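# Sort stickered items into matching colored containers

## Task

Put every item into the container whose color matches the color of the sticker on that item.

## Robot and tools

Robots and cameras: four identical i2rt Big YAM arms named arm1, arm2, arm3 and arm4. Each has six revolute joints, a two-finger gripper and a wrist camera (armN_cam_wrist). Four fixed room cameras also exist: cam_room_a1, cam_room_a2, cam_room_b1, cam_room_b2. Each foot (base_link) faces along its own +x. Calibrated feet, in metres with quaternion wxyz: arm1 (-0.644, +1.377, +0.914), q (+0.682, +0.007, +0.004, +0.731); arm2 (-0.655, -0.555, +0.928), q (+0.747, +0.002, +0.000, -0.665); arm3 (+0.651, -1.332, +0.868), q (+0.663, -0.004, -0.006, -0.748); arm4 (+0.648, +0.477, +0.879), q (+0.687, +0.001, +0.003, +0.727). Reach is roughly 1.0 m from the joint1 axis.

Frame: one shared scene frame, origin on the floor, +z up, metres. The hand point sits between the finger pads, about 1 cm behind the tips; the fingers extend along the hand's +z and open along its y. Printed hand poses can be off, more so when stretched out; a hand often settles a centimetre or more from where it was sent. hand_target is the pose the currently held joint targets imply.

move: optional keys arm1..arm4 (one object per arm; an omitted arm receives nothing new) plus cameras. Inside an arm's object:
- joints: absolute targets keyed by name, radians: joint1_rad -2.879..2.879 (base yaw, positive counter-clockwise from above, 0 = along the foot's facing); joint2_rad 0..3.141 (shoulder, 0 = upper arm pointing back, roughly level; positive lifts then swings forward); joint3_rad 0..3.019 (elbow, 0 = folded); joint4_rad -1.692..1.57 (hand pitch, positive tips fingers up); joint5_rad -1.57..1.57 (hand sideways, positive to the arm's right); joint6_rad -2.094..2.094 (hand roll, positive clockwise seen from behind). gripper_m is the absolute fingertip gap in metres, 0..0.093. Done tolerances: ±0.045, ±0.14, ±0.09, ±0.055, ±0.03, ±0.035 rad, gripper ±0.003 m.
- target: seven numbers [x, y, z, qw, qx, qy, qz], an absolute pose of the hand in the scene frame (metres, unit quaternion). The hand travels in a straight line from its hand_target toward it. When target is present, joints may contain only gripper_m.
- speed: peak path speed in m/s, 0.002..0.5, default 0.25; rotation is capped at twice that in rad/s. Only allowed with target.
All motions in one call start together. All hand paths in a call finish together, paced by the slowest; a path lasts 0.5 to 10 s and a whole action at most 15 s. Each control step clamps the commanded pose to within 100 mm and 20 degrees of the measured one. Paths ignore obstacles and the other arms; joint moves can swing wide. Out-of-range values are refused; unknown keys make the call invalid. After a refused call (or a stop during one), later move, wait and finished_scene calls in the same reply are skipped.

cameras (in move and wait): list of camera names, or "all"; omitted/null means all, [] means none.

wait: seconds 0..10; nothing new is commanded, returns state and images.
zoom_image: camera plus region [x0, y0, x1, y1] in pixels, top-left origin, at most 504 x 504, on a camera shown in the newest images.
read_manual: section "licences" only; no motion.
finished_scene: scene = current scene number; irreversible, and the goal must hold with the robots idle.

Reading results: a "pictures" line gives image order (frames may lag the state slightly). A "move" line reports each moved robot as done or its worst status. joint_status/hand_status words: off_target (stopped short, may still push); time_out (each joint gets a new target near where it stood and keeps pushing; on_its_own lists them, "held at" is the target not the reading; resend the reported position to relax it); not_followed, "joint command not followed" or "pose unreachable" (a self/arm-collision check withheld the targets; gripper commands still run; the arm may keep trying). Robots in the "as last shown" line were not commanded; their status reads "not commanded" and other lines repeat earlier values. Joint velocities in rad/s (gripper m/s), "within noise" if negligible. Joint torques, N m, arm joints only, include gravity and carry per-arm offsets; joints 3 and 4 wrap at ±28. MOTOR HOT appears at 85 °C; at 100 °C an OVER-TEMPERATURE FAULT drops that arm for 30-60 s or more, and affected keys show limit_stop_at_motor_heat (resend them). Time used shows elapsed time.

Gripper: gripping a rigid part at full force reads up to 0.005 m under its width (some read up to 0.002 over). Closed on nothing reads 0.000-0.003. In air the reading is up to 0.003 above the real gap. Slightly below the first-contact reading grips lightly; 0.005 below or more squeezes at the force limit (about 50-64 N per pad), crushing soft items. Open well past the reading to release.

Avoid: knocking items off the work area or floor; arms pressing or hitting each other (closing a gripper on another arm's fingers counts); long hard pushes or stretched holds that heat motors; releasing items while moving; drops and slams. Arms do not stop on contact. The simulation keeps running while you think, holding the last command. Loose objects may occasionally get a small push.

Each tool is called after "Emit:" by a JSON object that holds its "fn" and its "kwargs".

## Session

Emit:
{"fn": "move", "kwargs": {"arm1": {"joints": {"joint1_rad": 1.5, "joint2_rad": 1.3, "joint3_rad": 1.3, "joint4_rad": -1.1, "joint5_rad": 0, "joint6_rad": 0, "gripper_m": 0.093}}, "arm2": {"joints": {"joint1_rad": -1.69, "joint2_rad": 1.3, "joint3_rad": 1.3, "joint4_rad": -1.1, "joint5_rad": 0, "joint6_rad": 0, "gripper_m": 0.093}}, "arm3": {"joints": {"joint1_rad": 1.69, "joint2_rad": 1.3, "joint3_rad": 1.3, "joint4_rad": -1.1, "joint5_rad": 0, "joint6_rad": 0, "gripper_m": 0.093}}, "arm4": {"joints": {"joint1_rad": -1.63, "joint2_rad": 1.3, "joint3_rad": 1.3, "joint4_rad": -1.1, "joint5_rad": 0, "joint6_rad": 0, "gripper_m": 0.093}}, "cameras": ["arm1_cam_wrist", "arm2_cam_wrist", "arm3_cam_wrist", "arm4_cam_wrist"]}}

Scene clock: 1.93 s.
Joint torques (N m): arm1=[-1.9 -9.82 13.08 1.31 0.03 -0.05] | arm2=[1.08 -11.69 11.74 1.94 -0.02 -0.08] | arm3=[1.2 -12.92 9.89 0.99 0.11 -0.1] | arm4=[1.26 -13.63 9.88 0.98 0.05 0.17]
Motor temperatures (°C): arm1=[20 23 28 23 21 21 21] | arm2=[23 24 27 22 22 20 23] | arm3=[24 23 24 23 24 23 23] | arm4=[21 22 24 22 24 21 24]
Heat: arm1: hottest joint3_rad 28 °C; arm2: hottest joint3_rad 27 °C; arm3: hottest joint1_rad 24 °C; arm4: hottest joint3_rad 24 °C.
move: arm1 done; arm2 done; arm3 done; arm4 done
Joint velocities: within noise
arm1.joint_positions: joint1_rad=+1.501 joint2_rad=+1.318 joint3_rad=+1.281 joint4_rad=-1.108 joint5_rad=-0.002 joint6_rad=+0.007 gripper_m=+0.09306
arm1.joint_status: all done
arm1.hand: x=-1.1154 y=+1.3774 z=+1.1975 quat_wxyz=(+0.000, +0.976, -0.004, -0.219) (m; scene frame)
arm1.hand_target: x=-1.1186 y=+1.3779 z=+1.2160 quat_wxyz=(-0.001, +0.971, -0.001, -0.241) (m; scene frame)
arm1.hand_status: not commanded
arm2.joint_positions: joint1_rad=-1.695 joint2_rad=+1.295 joint3_rad=+1.297 joint4_rad=-1.107 joint5_rad=+0.000 joint6_rad=+0.015 gripper_m=+0.09310
arm2.joint_status: all done
arm2.hand: x=-1.1321 y=-0.5524 z=+1.2218 quat_wxyz=(+0.001, -0.973, +0.010, +0.230) (m; scene frame)
arm2.hand_target: x=-1.1351 y=-0.5546 z=+1.2216 quat_wxyz=(+0.002, -0.973, +0.001, +0.232) (m; scene frame)
arm2.hand_status: not commanded
arm3.joint_positions: joint1_rad=+1.688 joint2_rad=+1.312 joint3_rad=+1.296 joint4_rad=-1.104 joint5_rad=-0.002 joint6_rad=+0.006 gripper_m=+0.09306
arm3.joint_status: all done
arm3.hand: x=+1.1304 y=-1.3296 z=+1.1544 quat_wxyz=(-0.224, -0.003, -0.975, +0.006) (m; scene frame)
arm3.hand_target: x=+1.1301 y=-1.3288 z=+1.1623 quat_wxyz=(-0.234, +0.001, -0.972, +0.007) (m; scene frame)
arm3.hand_status: not commanded
arm4.joint_positions: joint1_rad=-1.635 joint2_rad=+1.318 joint3_rad=+1.287 joint4_rad=-1.107 joint5_rad=+0.000 joint6_rad=-0.012 gripper_m=+0.09311
arm4.joint_status: all done
arm4.hand: x=+1.1269 y=+0.4739 z=+1.1562 quat_wxyz=(-0.213, +0.002, -0.977, +0.004) (m; scene frame)
arm4.hand_target: x=+1.1288 y=+0.4766 z=+1.1713 quat_wxyz=(-0.231, -0.001, -0.973, +0.002) (m; scene frame)
arm4.hand_status: not commanded
pictures: arm1_cam_wrist, arm2_cam_wrist, arm3_cam_wrist, arm4_cam_wrist
Images, in order (width x height): arm1_cam_wrist 672x504, arm2_cam_wrist 672x504, arm3_cam_wrist 672x504, arm4_cam_wrist 672x504.

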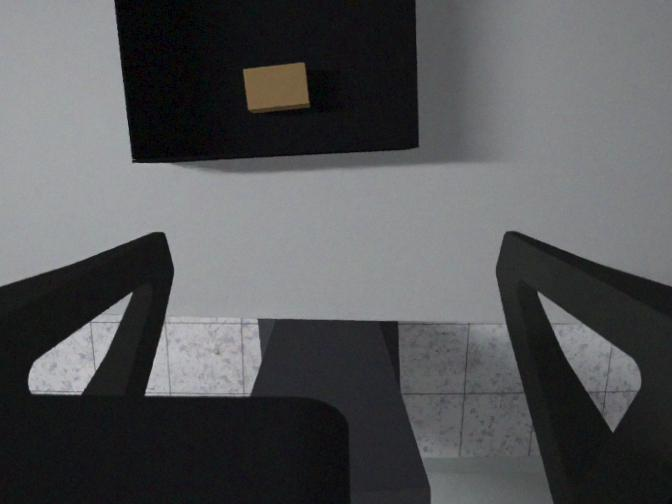

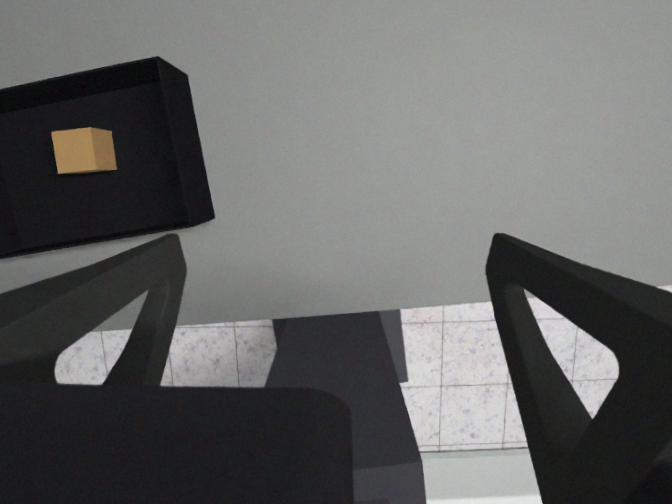

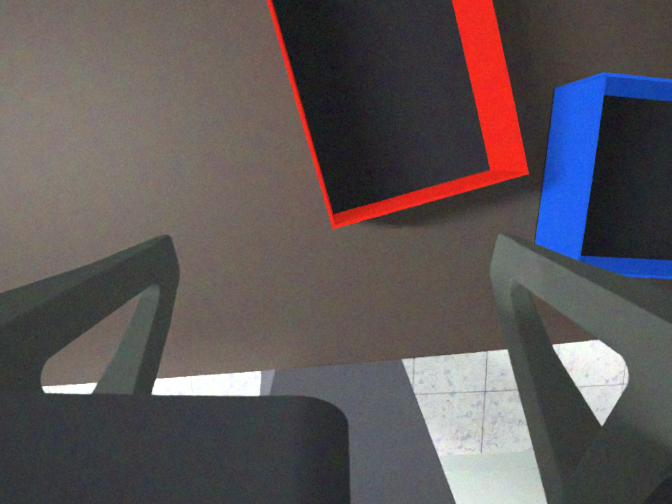

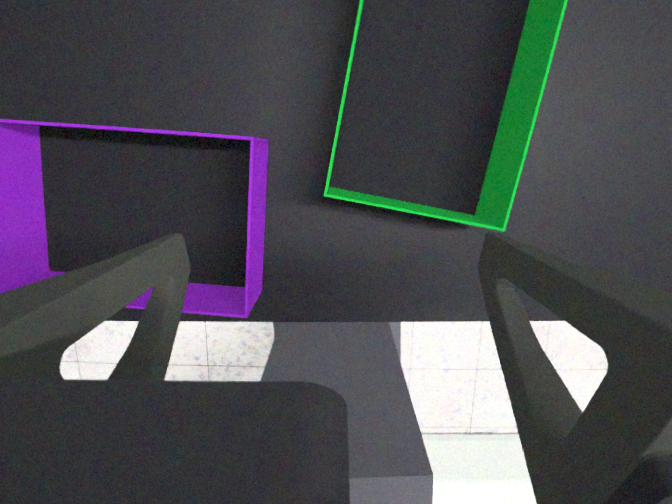

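Emit:
{"fn": "move", "kwargs": {"arm1": {"target": [-1.241, 1.322, 0.89, 0.0873, -0.7367, 0.6634, 0.097], "speed": 0.45}, "arm2": {"target": [-1.210, -0.888, 0.88, 0, -0.9848, 0, 0.1736], "speed": 0.45}, "cameras": ["arm1_cam_wrist", "arm2_cam_wrist", "cam_room_a1", "cam_room_a2", "cam_room_b1", "cam_room_b2"]}}

Scene clock: 37.40 s.
Joint torques (N m): arm1=[-0.62 -16.62 13.05 -0.02 0.28 0.13] | arm2=[0.56 -19.72 12.79 1.55 0.36 0.21] | arm3=[1.08 -13.04 9.91 0.99 0.11 -0.1] | arm4=[0.97 -13.68 9.92 0.96 0.06 0.18]
Motor temperatures (°C): arm1=[20 24 31 23 21 21 21] | arm2=[23 24 32 22 22 20 23] | arm3=[24 24 28 23 24 23 23] | arm4=[21 23 30 22 24 21 24]
Heat: arm1: hottest joint3_rad 31 °C; arm2: hottest joint3_rad 32 °C; arm3: hottest joint3_rad 28 °C; arm4: hottest joint3_rad 30 °C.
move: arm1 off_target; arm2 off_target
Joint velocities: within noise
arm1.joint_positions: joint1_rad=+1.657 joint2_rad=+2.138 joint3_rad=+1.519 joint4_rad=-1.021 joint5_rad=+0.256 joint6_rad=+1.626 gripper_m=+0.09306
arm1.joint_status: not commanded
arm1.hand: x=-1.2214 y=+1.3317 z=+0.8751 quat_wxyz=(-0.103, +0.737, -0.662, -0.084) (m; scene frame)
arm1.hand_target: x=-1.2402 y=+1.3221 z=+0.8906 quat_wxyz=(-0.087, +0.737, -0.663, -0.097) (m; scene frame)
arm1.hand_status: off_target (0.027 m and 2.3 deg from the pose sent, 0.337 m and 84.1 deg at the start)
arm2.joint_positions: joint1_rad=-1.092 joint2_rad=+2.084 joint3_rad=+1.394 joint4_rad=-0.619 joint5_rad=+0.187 joint6_rad=+0.548 gripper_m=+0.09310
arm2.joint_status: not commanded
arm2.hand: x=-1.1902 y=-0.8785 z=+0.8755 quat_wxyz=(+0.009, -0.987, -0.011, +0.159) (m; scene frame)
arm2.hand_target: x=-1.2090 y=-0.8874 z=+0.8804 quat_wxyz=(+0.000, -0.985, +0.000, +0.174) (m; scene frame)
arm2.hand_status: off_target (0.022 m and 2.4 deg from the pose sent, 0.485 m and 6.7 deg at the start)
arm3, arm4: as last shown
pictures: arm1_cam_wrist, arm2_cam_wrist, cam_room_a1, cam_room_a2, cam_room_b1, cam_room_b2
Images, in order (width x height): arm1_cam_wrist 672x504, arm2_cam_wrist 672x504, cam_room_a1 672x504, cam_room_a2 672x504, cam_room_b1 672x504, cam_room_b2 672x504.

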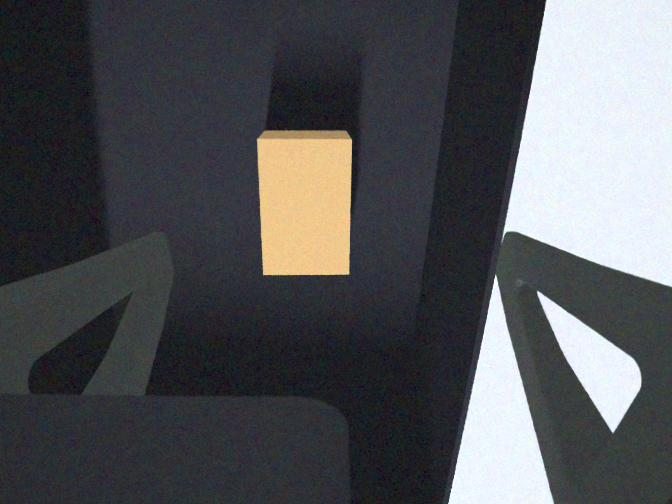

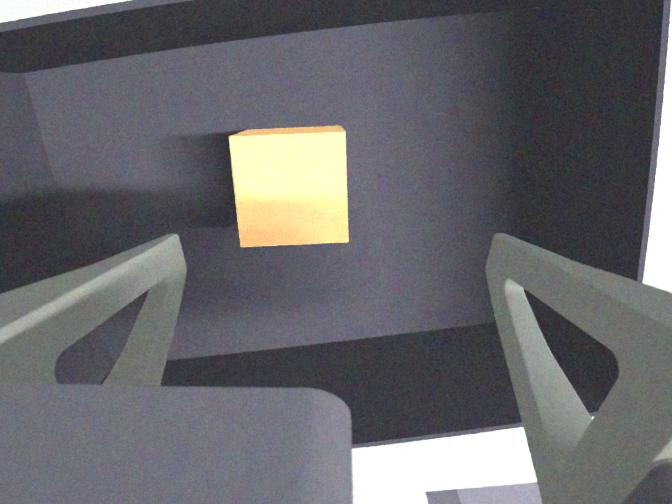

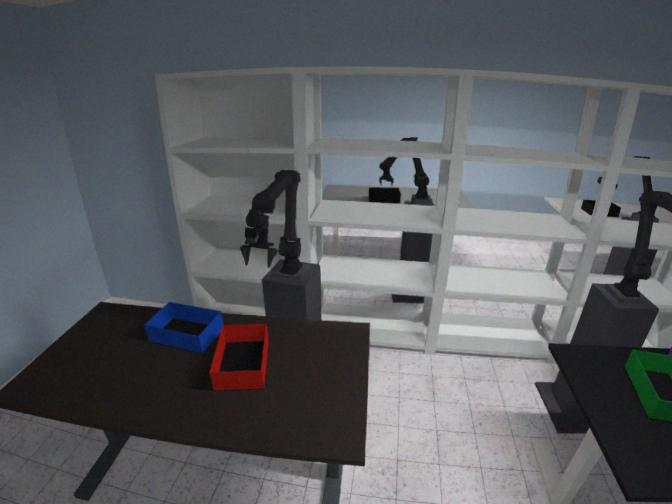

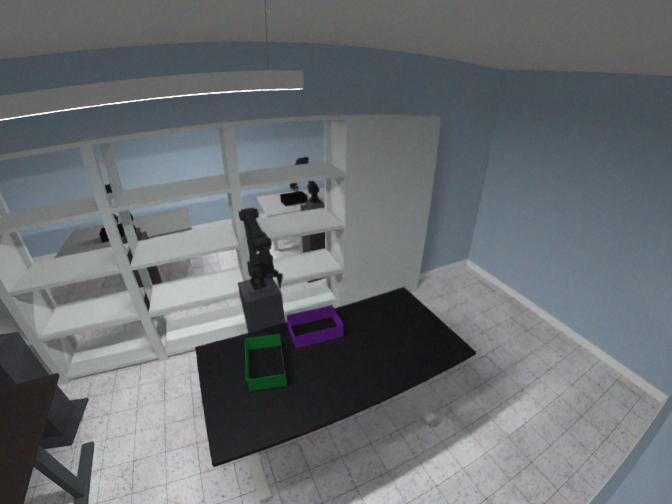

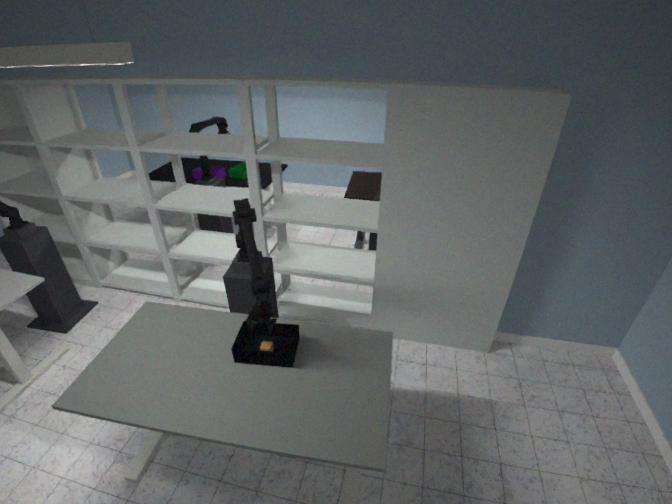

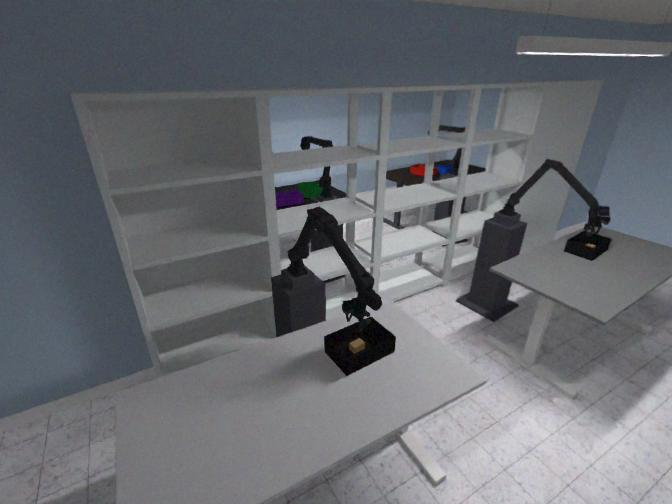

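Emit:
{"fn": "zoom_image", "kwargs": {"camera": "cam_room_b2", "region": [315, 310, 405, 378]}}

Emit:
{"fn": "zoom_image", "kwargs": {"camera": "cam_room_b1", "region": [225, 310, 315, 378]}}

Emit:
{"fn": "move", "kwargs": {"arm1": {"target": [-1.241, 1.309, 0.737, 0.0873, -0.7367, 0.6634, 0.097], "speed": 0.25}, "arm2": {"target": [-1.208, -0.912, 0.735, 0, -0.9848, 0, 0.1736], "speed": 0.25}, "cameras": []}}

Emit:
{"fn": "move", "kwargs": {"arm1": {"joints": {"gripper_m": 0.03}}, "arm2": {"joints": {"gripper_m": 0.04}}, "cameras": []}}

Emit:
{"fn": "move", "kwargs": {"arm1": {"target": [-1.17, 1.32, 0.96, 0.0873, -0.7367, 0.6634, 0.097], "speed": 0.4}, "arm2": {"target": [-1.14, -0.87, 0.96, 0, -0.9848, 0, 0.1736], "speed": 0.4}, "cameras": []}}

Emit:
{"fn": "move", "kwargs": {"arm1": {"joints": {"joint2_rad": 1.3, "joint3_rad": 1.3, "joint4_rad": 0.0, "joint5_rad": 0, "joint6_rad": 0}}, "arm2": {"joints": {"joint2_rad": 1.3, "joint3_rad": 1.3, "joint4_rad": 0.0, "joint5_rad": 0, "joint6_rad": 0}}, "cameras": ["arm1_cam_wrist", "arm2_cam_wrist", "cam_room_b1", "cam_room_b2"]}}

Scaled by 5.600.

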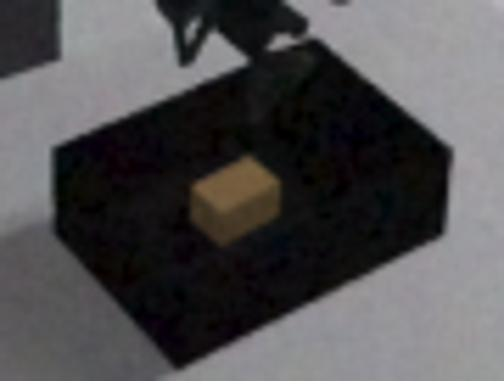

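Scaled by 5.600.

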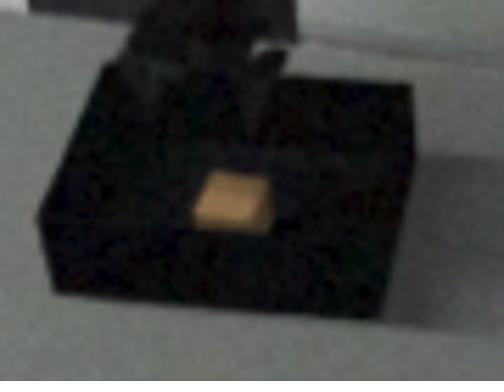

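Scene clock: 72.33 s.
Joint torques (N m): arm1=[-1.67 -16.79 9.8 0.55 0.2 0.11] | arm2=[1.44 -20.07 10.24 1.78 0.37 0.19] | arm3=[1.26 -12.98 9.92 1.05 0.11 -0.11] | arm4=[1.14 -13.63 10.07 0.92 0.06 0.19]
Motor temperatures (°C): arm1=[20 25 35 23 22 21 21] | arm2=[23 27 33 22 22 20 23] | arm3=[24 24 29 23 24 23 23] | arm4=[21 24 33 22 24 21 24]
Heat: arm1: hottest joint3_rad 35 °C; arm2: hottest joint3_rad 33 °C; arm3: hottest joint3_rad 29 °C; arm4: hottest joint3_rad 33 °C.
move: arm1 off_target; arm2 off_target
Joint velocities: within noise
arm1.joint_positions: joint1_rad=+1.687 joint2_rad=+2.388 joint3_rad=+1.539 joint4_rad=-0.787 joint5_rad=+0.256 joint6_rad=+1.651 gripper_m=+0.09303
arm1.joint_status: not commanded
arm1.hand: x=-1.2258 y=+1.3143 z=+0.7363 quat_wxyz=(-0.099, +0.739, -0.661, -0.088) (m; scene frame)
arm1.hand_target: x=-1.2407 y=+1.3091 z=+0.7375 quat_wxyz=(-0.087, +0.737, -0.664, -0.097) (m; scene frame)
arm1.hand_status: off_target (0.016 m and 1.7 deg from the pose sent, 0.141 m and 2.3 deg at the start)
arm2.joint_positions: joint1_rad=-1.070 joint2_rad=+2.358 joint3_rad=+1.475 joint4_rad=-0.407 joint5_rad=+0.197 joint6_rad=+0.585 gripper_m=+0.09304
arm2.joint_status: not commanded
arm2.hand: x=-1.2025 y=-0.9018 z=+0.7476 quat_wxyz=(+0.003, -0.986, -0.002, +0.169) (m; scene frame)
arm2.hand_target: x=-1.2073 y=-0.9115 z=+0.7354 quat_wxyz=(+0.000, -0.985, +0.000, +0.174) (m; scene frame)
arm2.hand_status: off_target (0.017 m and 0.7 deg from the pose sent, 0.146 m and 2.4 deg at the start)
arm3, arm4: as last shown
pictures: none
No camera images: "cameras" was empty.

Scene clock: 72.97 s.
Joint torques (N m): arm1=[-1.49 -16.44 9.76 0.58 0.24 0.1] | arm2=[1.44 -20.07 10.25 1.76 0.31 0.19] | arm3=[1.2 -13.1 9.88 1.06 0.11 -0.1] | arm4=[1.14 -13.86 9.85 1.09 0.11 0.19]
Motor temperatures (°C): arm1=[20 25 35 23 22 21 21] | arm2=[23 27 33 22 22 20 23] | arm3=[24 24 29 23 24 23 23] | arm4=[21 24 33 22 24 21 24]
Heat: arm1: hottest joint3_rad 35 °C; arm2: hottest joint3_rad 33 °C; arm3: hottest joint3_rad 29 °C; arm4: hottest joint3_rad 33 °C.
move: arm1 off_target; arm2 off_target
Joint velocities: within noise
arm1.joint_positions: joint1_rad=+1.687 joint2_rad=+2.388 joint3_rad=+1.539 joint4_rad=-0.786 joint5_rad=+0.256 joint6_rad=+1.652 gripper_m=+0.04406
arm1.joint_status: gripper_m off_target (ended at +0.04409, target +0.03000)
arm1.hand: x=-1.2259 y=+1.3143 z=+0.7363 quat_wxyz=(-0.099, +0.738, -0.661, -0.089) (m; scene frame)
arm1.hand_target: x=-1.2407 y=+1.3091 z=+0.7375 quat_wxyz=(-0.087, +0.737, -0.664, -0.097) (m; scene frame)
arm1.hand_status: not commanded
arm2.joint_positions: joint1_rad=-1.070 joint2_rad=+2.358 joint3_rad=+1.475 joint4_rad=-0.407 joint5_rad=+0.198 joint6_rad=+0.585 gripper_m=+0.05331
arm2.joint_status: gripper_m off_target (ended at +0.05333, target +0.04000)
arm2.hand: x=-1.2026 y=-0.9017 z=+0.7474 quat_wxyz=(+0.004, -0.986, -0.002, +0.169) (m; scene frame)
arm2.hand_target: x=-1.2072 y=-0.9115 z=+0.7353 quat_wxyz=(+0.000, -0.985, +0.000, +0.173) (m; scene frame)
arm2.hand_status: not commanded
arm3, arm4: as last shown
pictures: none
No camera images: "cameras" was empty.

Scene clock: 74.43 s.
Joint torques (N m): arm1=[-1.44 -13.51 9.32 -0.05 0.28 0.11] | arm2=[1.44 -16.62 9.06 0.94 0.34 0.22] | arm3=[1.32 -13.04 9.89 1.05 0.11 -0.1] | arm4=[1.2 -13.45 9.94 0.88 0.07 0.15]
Motor temperatures (°C): arm1=[20 25 35 23 22 21 21] | arm2=[23 27 33 22 22 20 23] | arm3=[24 24 29 23 24 23 23] | arm4=[21 24 33 22 24 21 24]
Heat: arm1: hottest joint3_rad 35 °C; arm2: hottest joint3_rad 33 °C; arm3: hottest joint3_rad 29 °C; arm4: hottest joint3_rad 33 °C.
move: arm1 done; arm2 off_target
Joint velocities: within noise
arm1.joint_positions: joint1_rad=+1.687 joint2_rad=+1.883 joint3_rad=+1.368 joint4_rad=-1.078 joint5_rad=+0.255 joint6_rad=+1.652 gripper_m=+0.04405
arm1.joint_status: not commanded
arm1.hand: x=-1.1719 y=+1.3230 z=+0.9640 quat_wxyz=(-0.082, +0.737, -0.664, -0.101) (m; scene frame)
arm1.hand_target: x=-1.1700 y=+1.3201 z=+0.9600 quat_wxyz=(-0.087, +0.737, -0.664, -0.097) (m; scene frame)
arm1.hand_status: done (0.005 m and 0.8 deg from the pose sent, 0.231 m and 1.7 deg at the start)
arm2.joint_positions: joint1_rad=-1.060 joint2_rad=+1.817 joint3_rad=+1.266 joint4_rad=-0.689 joint5_rad=+0.201 joint6_rad=+0.592 gripper_m=+0.05331
arm2.joint_status: not commanded
arm2.hand: x=-1.1487 y=-0.8703 z=+0.9783 quat_wxyz=(-0.011, -0.982, -0.001, +0.190) (m; scene frame)
arm2.hand_target: x=-1.1398 y=-0.8696 z=+0.9604 quat_wxyz=(+0.000, -0.985, +0.000, +0.174) (m; scene frame)
arm2.hand_status: off_target (0.020 m and 2.3 deg from the pose sent, 0.224 m and 0.7 deg at the start)
arm3, arm4: as last shown
pictures: none
No camera images: "cameras" was empty.

Scene clock: 76.13 s.
Joint torques (N m): arm1=[-1.14 -8.35 14.34 2.62 -0.06 -0.05] | arm2=[1.44 -12.45 13.82 3.04 -0.18 -0.08] | arm3=[1.32 -13.04 9.87 1.02 0.11 -0.1] | arm4=[1.14 -13.63 9.95 0.94 0.08 0.17]
Motor temperatures (°C): arm1=[20 25 35 23 22 21 21] | arm2=[23 26 33 22 22 20 23] | arm3=[24 25 30 23 24 23 23] | arm4=[21 24 33 22 24 21 24]
Heat: arm1: hottest joint3_rad 35 °C; arm2: hottest joint3_rad 33 °C; arm3: hottest joint3_rad 30 °C; arm4: hottest joint3_rad 33 °C.
move: arm1 done; arm2 done
Joint velocities: within noise
arm1.joint_positions: joint1_rad=+1.687 joint2_rad=+1.299 joint3_rad=+1.275 joint4_rad=-0.023 joint5_rad=+0.002 joint6_rad=+0.008 gripper_m=+0.04403
arm1.joint_status: all done
arm1.hand: x=-1.2389 y=+1.2638 z=+1.4155 quat_wxyz=(+0.065, +0.716, +0.065, -0.693) (m; scene frame)
arm1.hand_target: x=-1.2385 y=+1.2598 z=+1.4366 quat_wxyz=(+0.066, +0.698, +0.069, -0.709) (m; scene frame)
arm1.hand_status: not commanded
arm2.joint_positions: joint1_rad=-1.059 joint2_rad=+1.293 joint3_rad=+1.283 joint4_rad=-0.012 joint5_rad=+0.003 joint6_rad=+0.015 gripper_m=+0.05328
arm2.joint_status: all done
arm2.hand: x=-1.1508 y=-0.9157 z=+1.4300 quat_wxyz=(-0.219, -0.683, -0.216, +0.663) (m; scene frame)
arm2.hand_target: x=-1.1501 y=-0.9214 z=+1.4396 quat_wxyz=(-0.220, -0.673, -0.222, +0.671) (m; scene frame)
arm2.hand_status: not commanded
arm3, arm4: as last shown
pictures: arm1_cam_wrist, arm2_cam_wrist, cam_room_b1, cam_room_b2
Images, in order (width x height): arm1_cam_wrist 672x504, arm2_cam_wrist 672x504, cam_room_b1 672x504, cam_room_b2 672x504.

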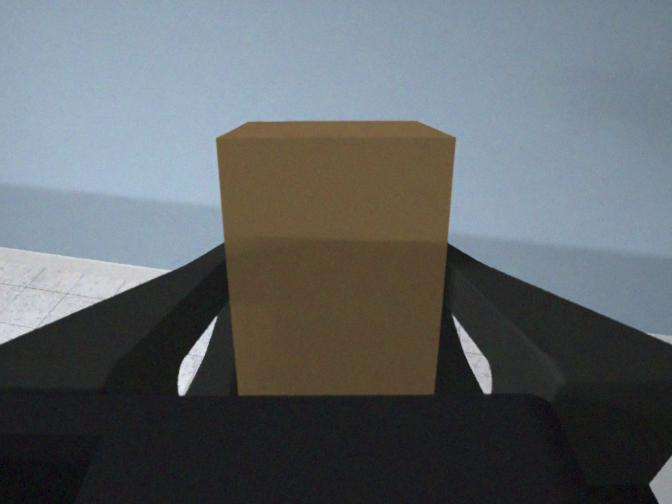

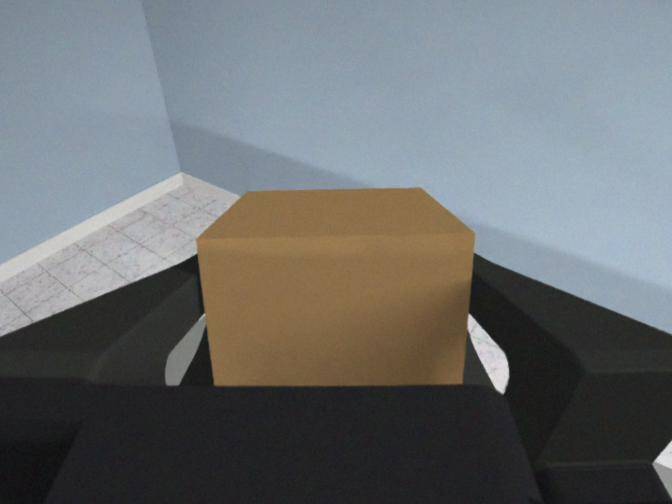

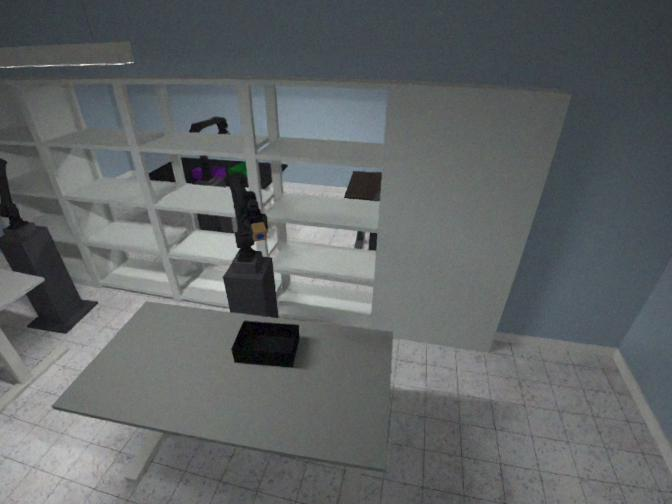

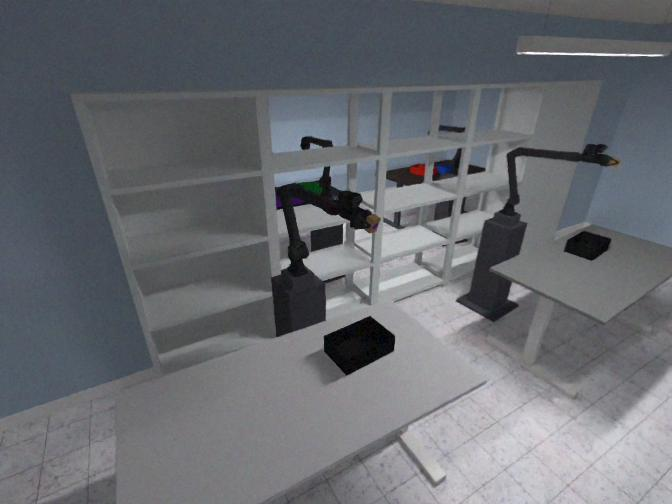

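Emit:
{"fn": "zoom_image", "kwargs": {"camera": "cam_room_b1", "region": [230, 210, 290, 255]}}

Emit:
{"fn": "zoom_image", "kwargs": {"camera": "cam_room_b2", "region": [340, 200, 400, 245]}}

Emit:
{"fn": "move", "kwargs": {"arm1": {"joints": {"joint1_rad": -2.304, "joint2_rad": 0.6, "joint3_rad": 0.75, "joint4_rad": -1.37, "joint5_rad": 0, "joint6_rad": 0}}, "arm2": {"joints": {"joint1_rad": 0.918, "joint2_rad": 0.6, "joint3_rad": 0.75, "joint4_rad": -1.37, "joint5_rad": 0, "joint6_rad": 0}}, "arm3": {"joints": {"joint1_rad": -1.975, "joint2_rad": 0.57, "joint3_rad": 0.85, "joint4_rad": -1.15, "joint5_rad": 0, "joint6_rad": 0}}, "arm4": {"joints": {"joint1_rad": 0.95, "joint2_rad": 0.6, "joint3_rad": 0.79, "joint4_rad": -1.15, "joint5_rad": 0, "joint6_rad": 0}}, "cameras": []}}

Scaled by 8.400.

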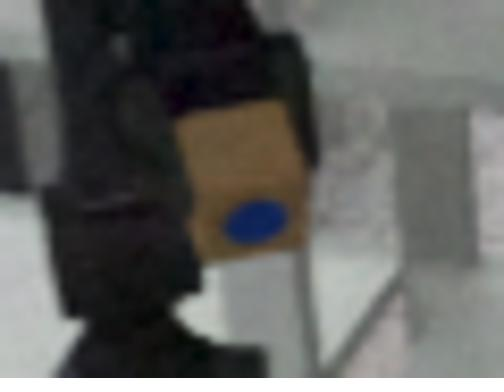

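Scaled by 8.400.

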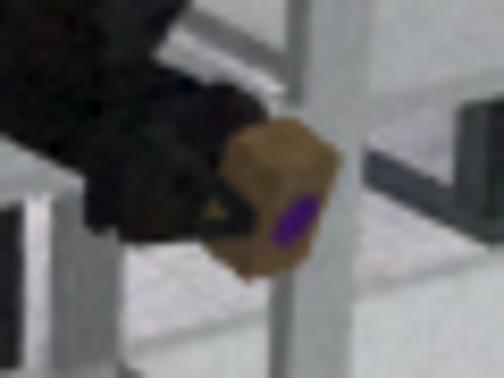

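Scene clock: 90.87 s.
Joint torques (N m): arm1=[-2.2 1.67 11.96 0.64 -0.07 -0.01] | arm2=[1.03 -2.02 10.67 0.96 0.14 -0.06] | arm3=[0.56 -0.38 9.21 1.07 -0.07 -0.1] | arm4=[1.38 -1.26 9.16 0.66 0.18 0.15]
Motor temperatures (°C): arm1=[20 25 34 23 21 21 22] | arm2=[23 26 33 22 22 20 24] | arm3=[24 25 30 23 24 23 23] | arm4=[21 24 34 22 24 21 24]
Heat: arm1: hottest joint3_rad 34 °C; arm2: hottest joint3_rad 33 °C; arm3: hottest joint3_rad 30 °C; arm4: hottest joint3_rad 34 °C.
move: arm1 done; arm2 done; arm3 done; arm4 done
Joint velocities: within noise
arm1.joint_positions: joint1_rad=-2.297 joint2_rad=+0.605 joint3_rad=+0.741 joint4_rad=-1.362 joint5_rad=+0.002 joint6_rad=+0.006 gripper_m=+0.04406
arm1.joint_status: all done
arm1.hand: x=-0.4740 y=+1.2473 z=+1.1334 quat_wxyz=(-0.155, -0.321, -0.933, +0.057) (m; scene frame)
arm1.hand_target: x=-0.4754 y=+1.2470 z=+1.1377 quat_wxyz=(-0.157, -0.321, -0.932, +0.058) (m; scene frame)
arm1.hand_status: not commanded
arm2.joint_positions: joint1_rad=+0.913 joint2_rad=+0.608 joint3_rad=+0.757 joint4_rad=-1.357 joint5_rad=-0.004 joint6_rad=+0.013 gripper_m=+0.05323
arm2.joint_status: all done
arm2.hand: x=-0.4714 y=-0.6663 z=+1.1574 quat_wxyz=(-0.175, -0.269, -0.946, +0.043) (m; scene frame)
arm2.hand_target: x=-0.4753 y=-0.6635 z=+1.1546 quat_wxyz=(-0.169, -0.261, -0.949, +0.044) (m; scene frame)
arm2.hand_status: not commanded
arm3.joint_positions: joint1_rad=-1.964 joint2_rad=+0.569 joint3_rad=+0.855 joint4_rad=-1.144 joint5_rad=+0.002 joint6_rad=+0.005 gripper_m=+0.09306
arm3.joint_status: all done
arm3.hand: x=+0.4189 y=-1.1954 z=+1.1790 quat_wxyz=(+0.083, -0.906, +0.243, +0.335) (m; scene frame)
arm3.hand_target: x=+0.4213 y=-1.1940 z=+1.1751 quat_wxyz=(+0.083, -0.908, +0.246, +0.329) (m; scene frame)
arm3.hand_status: not commanded
arm4.joint_positions: joint1_rad=+0.947 joint2_rad=+0.602 joint3_rad=+0.791 joint4_rad=-1.141 joint5_rad=-0.002 joint6_rad=-0.012 gripper_m=+0.09311
arm4.joint_status: all done
arm4.hand: x=+0.4249 y=+0.6212 z=+1.1522 quat_wxyz=(-0.084, +0.916, -0.262, -0.294) (m; scene frame)
arm4.hand_target: x=+0.4266 y=+0.6198 z=+1.1508 quat_wxyz=(-0.081, +0.915, -0.266, -0.290) (m; scene frame)
arm4.hand_status: not commanded
pictures: none
No camera images: "cameras" was empty.

Emit:
{"fn": "move", "kwargs": {"arm1": {"target": [-0.057, 0.911, 1.10, 0.1641, 0.3206, 0.9311, -0.0565], "speed": 0.4}, "arm2": {"target": [-0.042, -0.920, 1.09, 0.1736, 0.2611, 0.9485, -0.0478], "speed": 0.4}, "cameras": []}}

Emit:
{"fn": "move", "kwargs": {"arm1": {"target": [-0.060, 0.914, 0.975, 0.1641, 0.3206, 0.9311, -0.0565], "speed": 0.2}, "arm2": {"target": [-0.046, -0.918, 0.985, 0.1736, 0.2611, 0.9485, -0.0478], "speed": 0.2}, "cameras": []}}

Emit:
{"fn": "move", "kwargs": {"arm1": {"joints": {"gripper_m": 0.09}}, "arm2": {"joints": {"gripper_m": 0.09}}, "cameras": []}}

Emit:
{"fn": "move", "kwargs": {"arm1": {"target": [-0.4754, 1.2471, 1.1376, 0.1641, 0.3206, 0.9311, -0.0565], "speed": 0.4}, "arm2": {"target": [-0.4834, -0.6596, 1.15, 0.1736, 0.2611, 0.9485, -0.0478], "speed": 0.4}, "arm3": {"target": [-0.072, -0.922, 1.12, 0.0843, -0.9133, 0.2447, 0.3145], "speed": 0.4}, "arm4": {"target": [-0.070, 0.959, 1.095, 0.0979, -0.9017, 0.3105, 0.2843], "speed": 0.4}, "cameras": ["arm3_cam_wrist", "arm4_cam_wrist"]}}

Scene clock: 104.67 s.
Joint torques (N m): arm1=[-2.61 -19.49 17.07 0.53 -0.07 -0.03] | arm2=[1.44 -21.6 16.57 0.88 0.15 -0.04] | arm3=[0.62 -0.38 9.22 1.1 -0.08 -0.11] | arm4=[0.85 -1.61 9.18 0.75 0.15 0.14]
Motor temperatures (°C): arm1=[20 25 34 23 21 21 22] | arm2=[23 26 33 22 22 20 24] | arm3=[24 24 29 23 24 23 23] | arm4=[21 23 35 22 24 21 24]
Heat: arm1: hottest joint3_rad 34 °C; arm2: hottest joint3_rad 33 °C; arm3: hottest joint3_rad 29 °C; arm4: hottest joint3_rad 35 °C.
move: arm1 off_target; arm2 off_target
Joint velocities: within noise
arm1.joint_positions: joint1_rad=-2.303 joint2_rad=+2.113 joint3_rad=+2.063 joint4_rad=-1.215 joint5_rad=-0.009 joint6_rad=-0.001 gripper_m=+0.04405
arm1.joint_status: not commanded
arm1.hand: x=-0.0649 y=+0.9274 z=+1.0697 quat_wxyz=(-0.138, -0.321, -0.936, +0.047) (m; scene frame)
arm1.hand_target: x=-0.0587 y=+0.9122 z=+1.1002 quat_wxyz=(-0.165, -0.321, -0.931, +0.057) (m; scene frame)
arm1.hand_status: off_target (0.035 m and 3.3 deg from the pose sent, 0.537 m and 1.1 deg at the start)
arm2.joint_positions: joint1_rad=+0.913 joint2_rad=+1.998 joint3_rad=+1.816 joint4_rad=-1.060 joint5_rad=+0.001 joint6_rad=+0.013 gripper_m=+0.05323
arm2.joint_status: not commanded
arm2.hand: x=-0.0593 y=-0.9142 z=+1.0732 quat_wxyz=(-0.158, -0.270, -0.949, +0.041) (m; scene frame)
arm2.hand_target: x=-0.0432 y=-0.9193 z=+1.0902 quat_wxyz=(-0.174, -0.261, -0.948, +0.048) (m; scene frame)
arm2.hand_status: off_target (0.025 m and 2.1 deg from the pose sent, 0.503 m and 1.0 deg at the start)
arm3, arm4: as last shown
pictures: none
No camera images: "cameras" was empty.

Scene clock: 106.00 s.
Joint torques (N m): arm1=[-2.78 -17.26 9.25 1.66 -0.04 -0.01] | arm2=[1.14 -19.78 9.92 2.29 0 -0.03] | arm3=[0.62 -0.26 9.21 1.09 -0.08 -0.1] | arm4=[1.08 -0.97 8.99 0.64 0.15 0.13]
Motor temperatures (°C): arm1=[20 25 34 23 21 21 22] | arm2=[23 26 33 22 22 20 24] | arm3=[24 24 29 23 24 23 23] | arm4=[21 23 35 22 24 21 24]
Heat: arm1: hottest joint3_rad 34 °C; arm2: hottest joint3_rad 33 °C; arm3: hottest joint3_rad 29 °C; arm4: hottest joint3_rad 35 °C.
move: arm1 off_target; arm2 off_target
Joint velocities: within noise
arm1.joint_positions: joint1_rad=-2.303 joint2_rad=+2.128 joint3_rad=+1.899 joint4_rad=-0.946 joint5_rad=-0.009 joint6_rad=-0.001 gripper_m=+0.04401
arm1.joint_status: not commanded
arm1.hand: x=-0.0535 y=+0.9179 z=+1.0060 quat_wxyz=(-0.180, -0.318, -0.929, +0.061) (m; scene frame)
arm1.hand_target: x=-0.0609 y=+0.9148 z=+0.9755 quat_wxyz=(-0.164, -0.321, -0.931, +0.056) (m; scene frame)
arm1.hand_status: off_target (0.032 m and 1.9 deg from the pose sent, 0.096 m and 3.3 deg at the start)
arm2.joint_positions: joint1_rad=+0.915 joint2_rad=+2.039 joint3_rad=+1.713 joint4_rad=-0.850 joint5_rad=+0.003 joint6_rad=+0.011 gripper_m=+0.05323
arm2.joint_status: not commanded
arm2.hand: x=-0.0468 y=-0.9207 z=+1.0167 quat_wxyz=(-0.189, -0.267, -0.943, +0.051) (m; scene frame)
arm2.hand_target: x=-0.0471 y=-0.9173 z=+0.9857 quat_wxyz=(-0.174, -0.261, -0.948, +0.048) (m; scene frame)
arm2.hand_status: off_target (0.032 m and 2.0 deg from the pose sent, 0.089 m and 2.1 deg at the start)
arm3, arm4: as last shown
pictures: none
No camera images: "cameras" was empty.

Scene clock: 106.63 s.
Joint torques (N m): arm1=[-1.32 -16.97 10 1.17 0 -0.05] | arm2=[1.14 -20.07 9.89 2.22 0.01 -0.03] | arm3=[0.5 -0.15 9.22 1.13 -0.07 -0.1] | arm4=[1.26 -0.79 9.26 0.66 0.17 0.15]
Motor temperatures (°C): arm1=[20 25 34 23 21 21 22] | arm2=[23 26 33 22 22 20 24] | arm3=[24 24 29 23 24 23 23] | arm4=[21 23 35 22 24 21 24]
Heat: arm1: hottest joint3_rad 34 °C; arm2: hottest joint3_rad 33 °C; arm3: hottest joint3_rad 29 °C; arm4: hottest joint3_rad 35 °C.
move: arm1 done; arm2 done
Joint velocities: within noise
arm1.joint_positions: joint1_rad=-2.315 joint2_rad=+2.130 joint3_rad=+1.891 joint4_rad=-0.937 joint5_rad=-0.009 joint6_rad=+0.001 gripper_m=+0.08996
arm1.joint_status: all done
arm1.hand: x=-0.0593 y=+0.9115 z=+1.0020 quat_wxyz=(-0.179, -0.324, -0.927, +0.062) (m; scene frame)
arm1.hand_target: x=-0.0607 y=+0.9147 z=+0.9756 quat_wxyz=(-0.164, -0.321, -0.931, +0.056) (m; scene frame)
arm1.hand_status: not commanded
arm2.joint_positions: joint1_rad=+0.915 joint2_rad=+2.042 joint3_rad=+1.713 joint4_rad=-0.848 joint5_rad=+0.003 joint6_rad=+0.011 gripper_m=+0.08993
arm2.joint_status: all done
arm2.hand: x=-0.0465 y=-0.9209 z=+1.0142 quat_wxyz=(-0.188, -0.267, -0.944, +0.051) (m; scene frame)
arm2.hand_target: x=-0.0471 y=-0.9173 z=+0.9857 quat_wxyz=(-0.174, -0.261, -0.948, +0.048) (m; scene frame)
arm2.hand_status: not commanded
arm3, arm4: as last shown
pictures: none
No camera images: "cameras" was empty.

Scene clock: 109.33 s.
Joint torques (N m): arm1=[-1.03 2.61 11.37 0.54 0.11 -0.06] | arm2=[0.79 0.15 10.32 0.96 -0.11 -0.01] | arm3=[2.02 -26.29 14.61 0.85 0.12 -0.05] | arm4=[0.5 -27.05 12.88 0.5 0.2 0.18]
Motor temperatures (°C): arm1=[20 25 34 23 21 21 22] | arm2=[23 26 34 22 22 20 24] | arm3=[24 24 29 23 24 23 23] | arm4=[21 24 35 22 24 21 24]
Heat: arm1: hottest joint3_rad 34 °C; arm2: hottest joint3_rad 34 °C; arm3: hottest joint3_rad 29 °C; arm4: hottest joint3_rad 35 °C.
move: arm1 done; arm2 done; arm3 off_target; arm4 off_target
Joint velocities: within noise
arm1.joint_positions: joint1_rad=-2.315 joint2_rad=+0.581 joint3_rad=+0.741 joint4_rad=-1.353 joint5_rad=-0.012 joint6_rad=+0.001 gripper_m=+0.08996
arm1.joint_status: not commanded
arm1.hand: x=-0.4749 y=+1.2464 z=+1.1388 quat_wxyz=(-0.172, -0.325, -0.928, +0.058) (m; scene frame)
arm1.hand_target: x=-0.4754 y=+1.2472 z=+1.1376 quat_wxyz=(-0.164, -0.321, -0.931, +0.056) (m; scene frame)
arm1.hand_status: done (0.001 m and 1.0 deg from the pose sent, 0.551 m and 1.9 deg at the start)
arm2.joint_positions: joint1_rad=+0.916 joint2_rad=+0.551 joint3_rad=+0.736 joint4_rad=-1.360 joint5_rad=+0.006 joint6_rad=+0.006 gripper_m=+0.08993
arm2.joint_status: not commanded
arm2.hand: x=-0.4803 y=-0.6622 z=+1.1582 quat_wxyz=(-0.189, -0.264, -0.944, +0.053) (m; scene frame)
arm2.hand_target: x=-0.4835 y=-0.6596 z=+1.1501 quat_wxyz=(-0.174, -0.261, -0.948, +0.048) (m; scene frame)
arm2.hand_status: done (0.009 m and 2.0 deg from the pose sent, 0.527 m and 1.9 deg at the start)
arm3.joint_positions: joint1_rad=-1.964 joint2_rad=+2.180 joint3_rad=+2.262 joint4_rad=-1.024 joint5_rad=+0.016 joint6_rad=+0.005 gripper_m=+0.09306
arm3.joint_status: not commanded
arm3.hand: x=-0.0612 y=-0.9225 z=+1.0961 quat_wxyz=(+0.079, -0.919, +0.248, +0.295) (m; scene frame)
arm3.hand_target: x=-0.0707 y=-0.9226 z=+1.1201 quat_wxyz=(+0.084, -0.913, +0.245, +0.315) (m; scene frame)
arm3.hand_status: off_target (0.026 m and 2.4 deg from the pose sent, 0.565 m and 2.5 deg at the start)
arm4.joint_positions: joint1_rad=+0.944 joint2_rad=+2.388 joint3_rad=+2.595 joint4_rad=-1.176 joint5_rad=+0.049 joint6_rad=+0.052 gripper_m=+0.09311
arm4.joint_status: not commanded
arm4.hand: x=-0.0678 y=+0.9488 z=+1.0970 quat_wxyz=(-0.096, +0.906, -0.300, -0.282) (m; scene frame)
arm4.hand_target: x=-0.0693 y=+0.9587 z=+1.0950 quat_wxyz=(-0.098, +0.901, -0.310, -0.286) (m; scene frame)
arm4.hand_status: off_target (0.011 m and 1.3 deg from the pose sent, 0.602 m and 6.1 deg at the start)
pictures: arm3_cam_wrist, arm4_cam_wrist
Images, in order (width x height): arm3_cam_wrist 672x504, arm4_cam_wrist 672x504.

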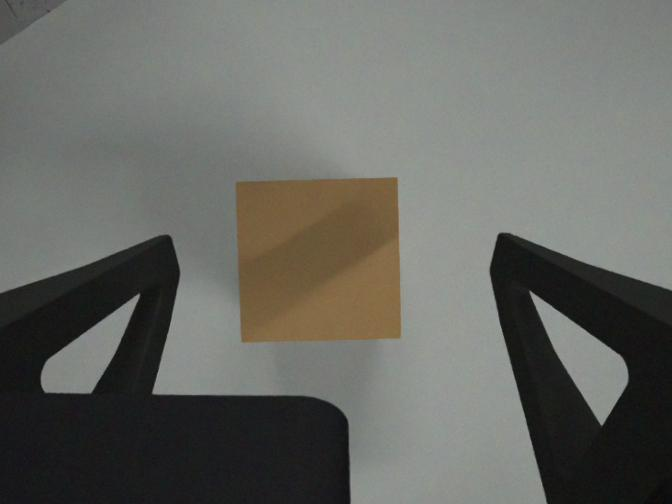

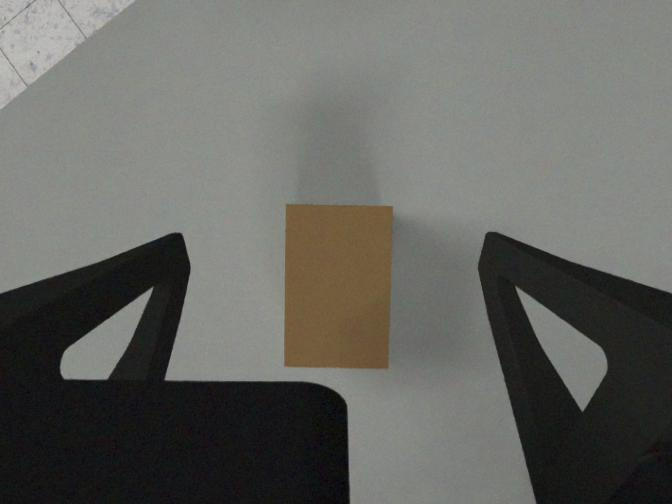

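Emit:
{"fn": "move", "kwargs": {"arm3": {"target": [-0.079, -0.926, 1.043, 0.0843, -0.9133, 0.2447, 0.3145], "speed": 0.25}, "arm4": {"target": [-0.063, 0.952, 0.985, 0.0979, -0.9017, 0.3105, 0.2843], "speed": 0.25}, "cameras": []}}

Emit:
{"fn": "move", "kwargs": {"arm3": {"joints": {"gripper_m": 0.04}}, "arm4": {"joints": {"gripper_m": 0.03}}, "cameras": []}}

Emit:
{"fn": "move", "kwargs": {"arm3": {"target": [-0.06, -0.928, 1.13, 0.0843, -0.9133, 0.2447, 0.3145], "speed": 0.4}, "arm4": {"target": [-0.05, 0.945, 1.09, 0.0979, -0.9017, 0.3105, 0.2843], "speed": 0.4}, "cameras": []}}

Emit:
{"fn": "move", "kwargs": {"arm3": {"target": [0.425, -1.195, 1.17, 0.0843, -0.9133, 0.2447, 0.3145], "speed": 0.5}, "arm4": {"target": [0.4245, 0.622, 1.154, 0.0979, -0.9017, 0.3105, 0.2843], "speed": 0.5}, "cameras": []}}

Emit:
{"fn": "move", "kwargs": {"arm3": {"joints": {"joint1_rad": 0.942, "joint2_rad": 0.7, "joint3_rad": 0.85, "joint4_rad": -1.1, "joint5_rad": 0, "joint6_rad": 0}}, "arm4": {"joints": {"joint1_rad": -1.153, "joint2_rad": 0.7, "joint3_rad": 0.85, "joint4_rad": -1.1, "joint5_rad": 0, "joint6_rad": 0}}, "cameras": []}}

Emit:
{"fn": "move", "kwargs": {"arm3": {"target": [1.155, -1.793, 0.88, 0.2241, 0.483, 0.8365, -0.1294], "speed": 0.4}, "arm4": {"target": [1.12, 0.716, 0.86, 0.2296, -0.446, 0.8568, 0.1195], "speed": 0.4}, "cameras": ["arm3_cam_wrist", "arm4_cam_wrist"]}}

Scene clock: 147.57 s.
Joint torques (N m): arm1=[-1.08 2.37 11.21 0.73 0.07 -0.04] | arm2=[0.85 0.03 10.33 1.01 -0.11 0] | arm3=[2.55 -26.05 9.69 1.91 0.13 0.02] | arm4=[-0.21 -26.4 8.64 1.28 0.21 0.21]
Motor temperatures (°C): arm1=[20 24 33 23 21 21 21] | arm2=[23 25 34 22 22 20 23] | arm3=[24 25 34 23 24 23 23] | arm4=[21 30 37 22 24 21 24]
Heat: arm1: hottest joint3_rad 33 °C; arm2: hottest joint3_rad 34 °C; arm3: hottest joint3_rad 34 °C; arm4: hottest joint3_rad 37 °C.
move: arm3 off_target; arm4 off_target
Joint velocities: within noise
arm1, arm2: as last shown
arm3.joint_positions: joint1_rad=-1.964 joint2_rad=+2.188 joint3_rad=+2.141 joint4_rad=-0.856 joint5_rad=+0.022 joint6_rad=+0.005 gripper_m=+0.09306
arm3.joint_status: not commanded
arm3.hand: x=-0.0701 y=-0.9173 z=+1.0496 quat_wxyz=(+0.086, -0.913, +0.248, +0.312) (m; scene frame)
arm3.hand_target: x=-0.0787 y=-0.9262 z=+1.0432 quat_wxyz=(+0.084, -0.913, +0.245, +0.314) (m; scene frame)
arm3.hand_status: off_target (0.014 m and 0.5 deg from the pose sent, 0.056 m and 2.4 deg at the start)
arm4.joint_positions: joint1_rad=+0.946 joint2_rad=+2.315 joint3_rad=+2.228 joint4_rad=-0.850 joint5_rad=+0.052 joint6_rad=+0.054 gripper_m=+0.09307
arm4.joint_status: not commanded
arm4.hand: x=-0.0665 y=+0.9452 z=+1.0128 quat_wxyz=(-0.101, +0.901, -0.299, -0.297) (m; scene frame)
arm4.hand_target: x=-0.0621 y=+0.9514 z=+0.9852 quat_wxyz=(-0.098, +0.902, -0.310, -0.284) (m; scene frame)
arm4.hand_status: off_target (0.029 m and 1.9 deg from the pose sent, 0.112 m and 1.3 deg at the start)
pictures: none
No camera images: "cameras" was empty.

Scene clock: 148.20 s.
Joint torques (N m): arm1=[-1.32 3.37 11.44 0.76 0.11 -0.1] | arm2=[0.79 0.03 10.29 0.96 -0.11 0] | arm3=[2.55 -26.05 9.73 1.84 0.11 0.03] | arm4=[1.03 -26.46 8.62 1.43 0.1 0.17]
Motor temperatures (°C): arm1=[20 24 33 23 21 21 21] | arm2=[23 25 34 22 22 20 23] | arm3=[24 25 34 23 24 23 23] | arm4=[21 30 37 22 24 21 24]
Heat: arm1: hottest joint3_rad 33 °C; arm2: hottest joint3_rad 34 °C; arm3: hottest joint3_rad 34 °C; arm4: hottest joint3_rad 37 °C.
move: arm3 off_target; arm4 off_target
Joint velocities: within noise
arm1, arm2: as last shown
arm3.joint_positions: joint1_rad=-1.964 joint2_rad=+2.188 joint3_rad=+2.141 joint4_rad=-0.856 joint5_rad=+0.022 joint6_rad=+0.005 gripper_m=+0.05319
arm3.joint_status: gripper_m off_target (ended at +0.05322, target +0.04000)
arm3.hand: x=-0.0703 y=-0.9175 z=+1.0497 quat_wxyz=(+0.086, -0.913, +0.248, +0.312) (m; scene frame)
arm3.hand_target: x=-0.0788 y=-0.9262 z=+1.0432 quat_wxyz=(+0.084, -0.913, +0.245, +0.315) (m; scene frame)
arm3.hand_status: not commanded
arm4.joint_positions: joint1_rad=+0.939 joint2_rad=+2.315 joint3_rad=+2.228 joint4_rad=-0.850 joint5_rad=+0.055 joint6_rad=+0.055 gripper_m=+0.04415
arm4.joint_status: gripper_m off_target (ended at +0.04418, target +0.03000)
arm4.hand: x=-0.0627 y=+0.9510 z=+1.0128 quat_wxyz=(-0.103, +0.900, -0.303, -0.296) (m; scene frame)
arm4.hand_target: x=-0.0621 y=+0.9515 z=+0.9853 quat_wxyz=(-0.098, +0.902, -0.311, -0.284) (m; scene frame)
arm4.hand_status: not commanded
pictures: none
No camera images: "cameras" was empty.

Scene clock: 149.47 s.
Joint torques (N m): arm1=[-1.14 3.08 11.32 0.64 0.1 -0.06] | arm2=[0.79 0.15 10.29 0.96 -0.11 0] | arm3=[1.79 -27.63 14.63 0.92 -0.06 -0.06] | arm4=[0.97 -30.33 13.29 0.43 0.08 0.16]
Motor temperatures (°C): arm1=[20 24 33 23 21 21 21] | arm2=[23 25 34 22 22 20 23] | arm3=[24 25 34 23 24 23 23] | arm4=[21 30 37 22 24 21 25]
Heat: arm1: hottest joint3_rad 33 °C; arm2: hottest joint3_rad 34 °C; arm3: hottest joint3_rad 34 °C; arm4: hottest joint3_rad 37 °C.
move: arm3 off_target; arm4 off_target
Joint velocities: within noise
arm1, arm2: as last shown
arm3.joint_positions: joint1_rad=-1.964 joint2_rad=+2.146 joint3_rad=+2.197 joint4_rad=-1.015 joint5_rad=+0.021 joint6_rad=+0.005 gripper_m=+0.05318
arm3.joint_status: not commanded
arm3.hand: x=-0.0498 y=-0.9288 z=+1.0896 quat_wxyz=(+0.078, -0.922, +0.250, +0.284) (m; scene frame)
arm3.hand_target: x=-0.0581 y=-0.9291 z=+1.1301 quat_wxyz=(+0.084, -0.913, +0.245, +0.315) (m; scene frame)
arm3.hand_status: off_target (0.042 m and 3.7 deg from the pose sent, 0.082 m and 0.5 deg at the start)
arm4.joint_positions: joint1_rad=+0.939 joint2_rad=+2.289 joint3_rad=+2.304 joint4_rad=-1.042 joint5_rad=+0.055 joint6_rad=+0.055 gripper_m=+0.04415
arm4.joint_status: not commanded
arm4.hand: x=-0.0433 y=+0.9387 z=+1.0472 quat_wxyz=(-0.092, +0.913, -0.306, -0.254) (m; scene frame)
arm4.hand_target: x=-0.0482 y=+0.9440 z=+1.0898 quat_wxyz=(-0.098, +0.902, -0.310, -0.285) (m; scene frame)
arm4.hand_status: off_target (0.044 m and 3.7 deg from the pose sent, 0.078 m and 1.7 deg at the start)
pictures: none
No camera images: "cameras" was empty.

Scene clock: 151.53 s.
Joint torques (N m): arm1=[-1.26 2.49 11.45 0.64 0.06 -0.03] | arm2=[0.79 0.09 10.35 0.96 -0.1 0] | arm3=[0.67 -0.32 9.37 1.07 -0.07 -0.12] | arm4=[1.55 -0.15 9.43 0.57 0.29 0.18]
Motor temperatures (°C): arm1=[20 24 33 23 21 21 21] | arm2=[23 25 34 22 22 20 23] | arm3=[24 25 34 23 24 23 23] | arm4=[21 29 37 22 24 21 25]
Heat: arm1: hottest joint3_rad 33 °C; arm2: hottest joint3_rad 34 °C; arm3: hottest joint3_rad 34 °C; arm4: hottest joint3_rad 37 °C.
move: arm3 done; arm4 done
Joint velocities: within noise
arm1, arm2: as last shown
arm3.joint_positions: joint1_rad=-1.964 joint2_rad=+0.574 joint3_rad=+0.853 joint4_rad=-1.170 joint5_rad=+0.012 joint6_rad=+0.001 gripper_m=+0.05318
arm3.joint_status: not commanded
arm3.hand: x=+0.4232 y=-1.1962 z=+1.1727 quat_wxyz=(+0.084, -0.912, +0.244, +0.319) (m; scene frame)
arm3.hand_target: x=+0.4250 y=-1.1950 z=+1.1700 quat_wxyz=(+0.084, -0.913, +0.245, +0.315) (m; scene frame)
arm3.hand_status: done (0.003 m and 0.6 deg from the pose sent, 0.550 m and 3.8 deg at the start)
arm4.joint_positions: joint1_rad=+1.001 joint2_rad=+0.611 joint3_rad=+0.801 joint4_rad=-1.146 joint5_rad=+0.090 joint6_rad=+0.111 gripper_m=+0.04415
arm4.joint_status: not commanded
arm4.hand: x=+0.4244 y=+0.6234 z=+1.1549 quat_wxyz=(-0.100, +0.901, -0.306, -0.289) (m; scene frame)
arm4.hand_target: x=+0.4245 y=+0.6220 z=+1.1540 quat_wxyz=(-0.098, +0.902, -0.310, -0.284) (m; scene frame)
arm4.hand_status: done (0.002 m and 0.8 deg from the pose sent, 0.575 m and 3.7 deg at the start)
pictures: none
No camera images: "cameras" was empty.

Scene clock: 153.83 s.
Joint torques (N m): arm1=[-2.02 2.67 11.34 0.77 0.1 -0.06] | arm2=[0.91 0.15 10.32 0.96 -0.11 -0.01] | arm3=[1.85 -2.96 9.88 1.58 0.11 -0.07] | arm4=[0.85 -2.73 12.64 1.35 0.06 -0.1]
Motor temperatures (°C): arm1=[20 24 33 23 21 21 21] | arm2=[23 25 34 22 22 20 23] | arm3=[24 25 34 23 24 23 23] | arm4=[21 29 37 22 24 21 25]
Heat: arm1: hottest joint3_rad 33 °C; arm2: hottest joint3_rad 34 °C; arm3: hottest joint3_rad 34 °C; arm4: hottest joint3_rad 37 °C.
move: arm3 done; arm4 done
Joint velocities: within noise
arm1, arm2: as last shown
arm3.joint_positions: joint1_rad=+0.932 joint2_rad=+0.712 joint3_rad=+0.848 joint4_rad=-1.109 joint5_rad=-0.003 joint6_rad=+0.001 gripper_m=+0.05318
arm3.joint_status: all done
arm3.hand: x=+0.8655 y=-1.5318 z=+1.1488 quat_wxyz=(-0.277, -0.352, -0.887, +0.114) (m; scene frame)
arm3.hand_target: x=+0.8675 y=-1.5302 z=+1.1540 quat_wxyz=(-0.287, -0.347, -0.885, +0.118) (m; scene frame)
arm3.hand_status: not commanded
arm4.joint_positions: joint1_rad=-1.151 joint2_rad=+0.706 joint3_rad=+0.801 joint4_rad=-1.113 joint5_rad=+0.001 joint6_rad=+0.013 gripper_m=+0.04417
arm4.joint_status: all done
arm4.hand: x=+0.9045 y=+0.6092 z=+1.1322 quat_wxyz=(-0.262, +0.221, -0.937, -0.064) (m; scene frame)
arm4.hand_target: x=+0.9133 y=+0.6134 z=+1.1609 quat_wxyz=(-0.294, +0.224, -0.926, -0.071) (m; scene frame)
arm4.hand_status: not commanded
pictures: none
No camera images: "cameras" was empty.

Scene clock: 155.90 s.
Joint torques (N m): arm1=[-1.38 2.84 11.32 0.53 0.09 -0.05] | arm2=[0.85 0.15 10.3 0.99 -0.11 0] | arm3=[2.2 -22.71 11.64 0.62 0.29 0.02] | arm4=[0.44 -15.79 8.36 1.07 -0.27 -0.1]
Motor temperatures (°C): arm1=[20 24 33 23 21 21 21] | arm2=[23 25 34 22 22 20 23] | arm3=[24 25 34 23 24 23 24] | arm4=[21 29 37 22 24 21 25]
Heat: arm1: hottest joint3_rad 33 °C; arm2: hottest joint3_rad 34 °C; arm3: hottest joint3_rad 34 °C; arm4: hottest joint3_rad 37 °C.
move: arm3 off_target; arm4 off_target
Joint velocities: within noise
arm1, arm2: as last shown
arm3.joint_positions: joint1_rad=+0.977 joint2_rad=+2.049 joint3_rad=+1.386 joint4_rad=-0.476 joint5_rad=+0.159 joint6_rad=+0.301 gripper_m=+0.05318
arm3.joint_status: not commanded
arm3.hand: x=+1.1309 y=-1.7847 z=+0.8528 quat_wxyz=(-0.197, -0.487, -0.842, +0.125) (m; scene frame)
arm3.hand_target: x=+1.1538 y=-1.7920 z=+0.8806 quat_wxyz=(-0.224, -0.483, -0.836, +0.129) (m; scene frame)
arm3.hand_status: off_target (0.037 m and 3.3 deg from the pose sent, 0.474 m and 17.2 deg at the start)
arm4.joint_positions: joint1_rad=-1.241 joint2_rad=+1.782 joint3_rad=+0.899 joint4_rad=-0.280 joint5_rad=-0.274 joint6_rad=-0.502 gripper_m=+0.04417
arm4.joint_status: not commanded
arm4.hand: x=+1.0982 y=+0.7104 z=+0.8478 quat_wxyz=(-0.205, +0.442, -0.865, -0.122) (m; scene frame)
arm4.hand_target: x=+1.1193 y=+0.7154 z=+0.8607 quat_wxyz=(-0.230, +0.446, -0.857, -0.119) (m; scene frame)
arm4.hand_status: off_target (0.026 m and 3.0 deg from the pose sent, 0.363 m and 28.4 deg at the start)
pictures: arm3_cam_wrist, arm4_cam_wrist
Images, in order (width x height): arm3_cam_wrist 672x504, arm4_cam_wrist 672x504.

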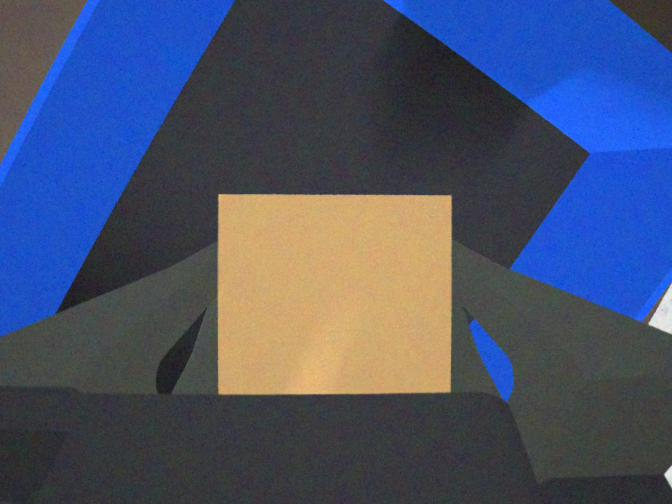

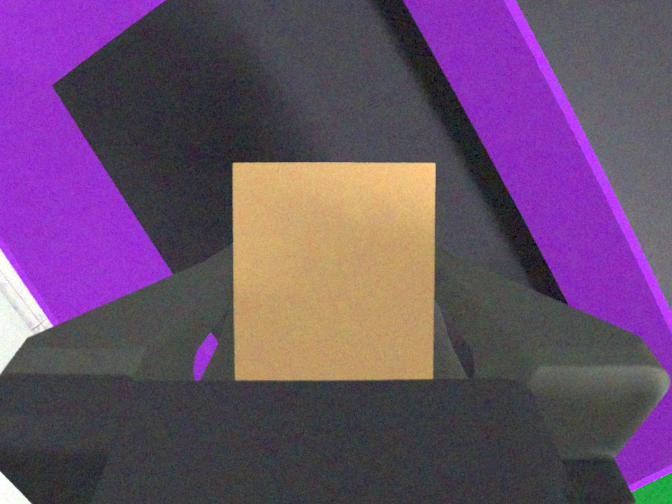

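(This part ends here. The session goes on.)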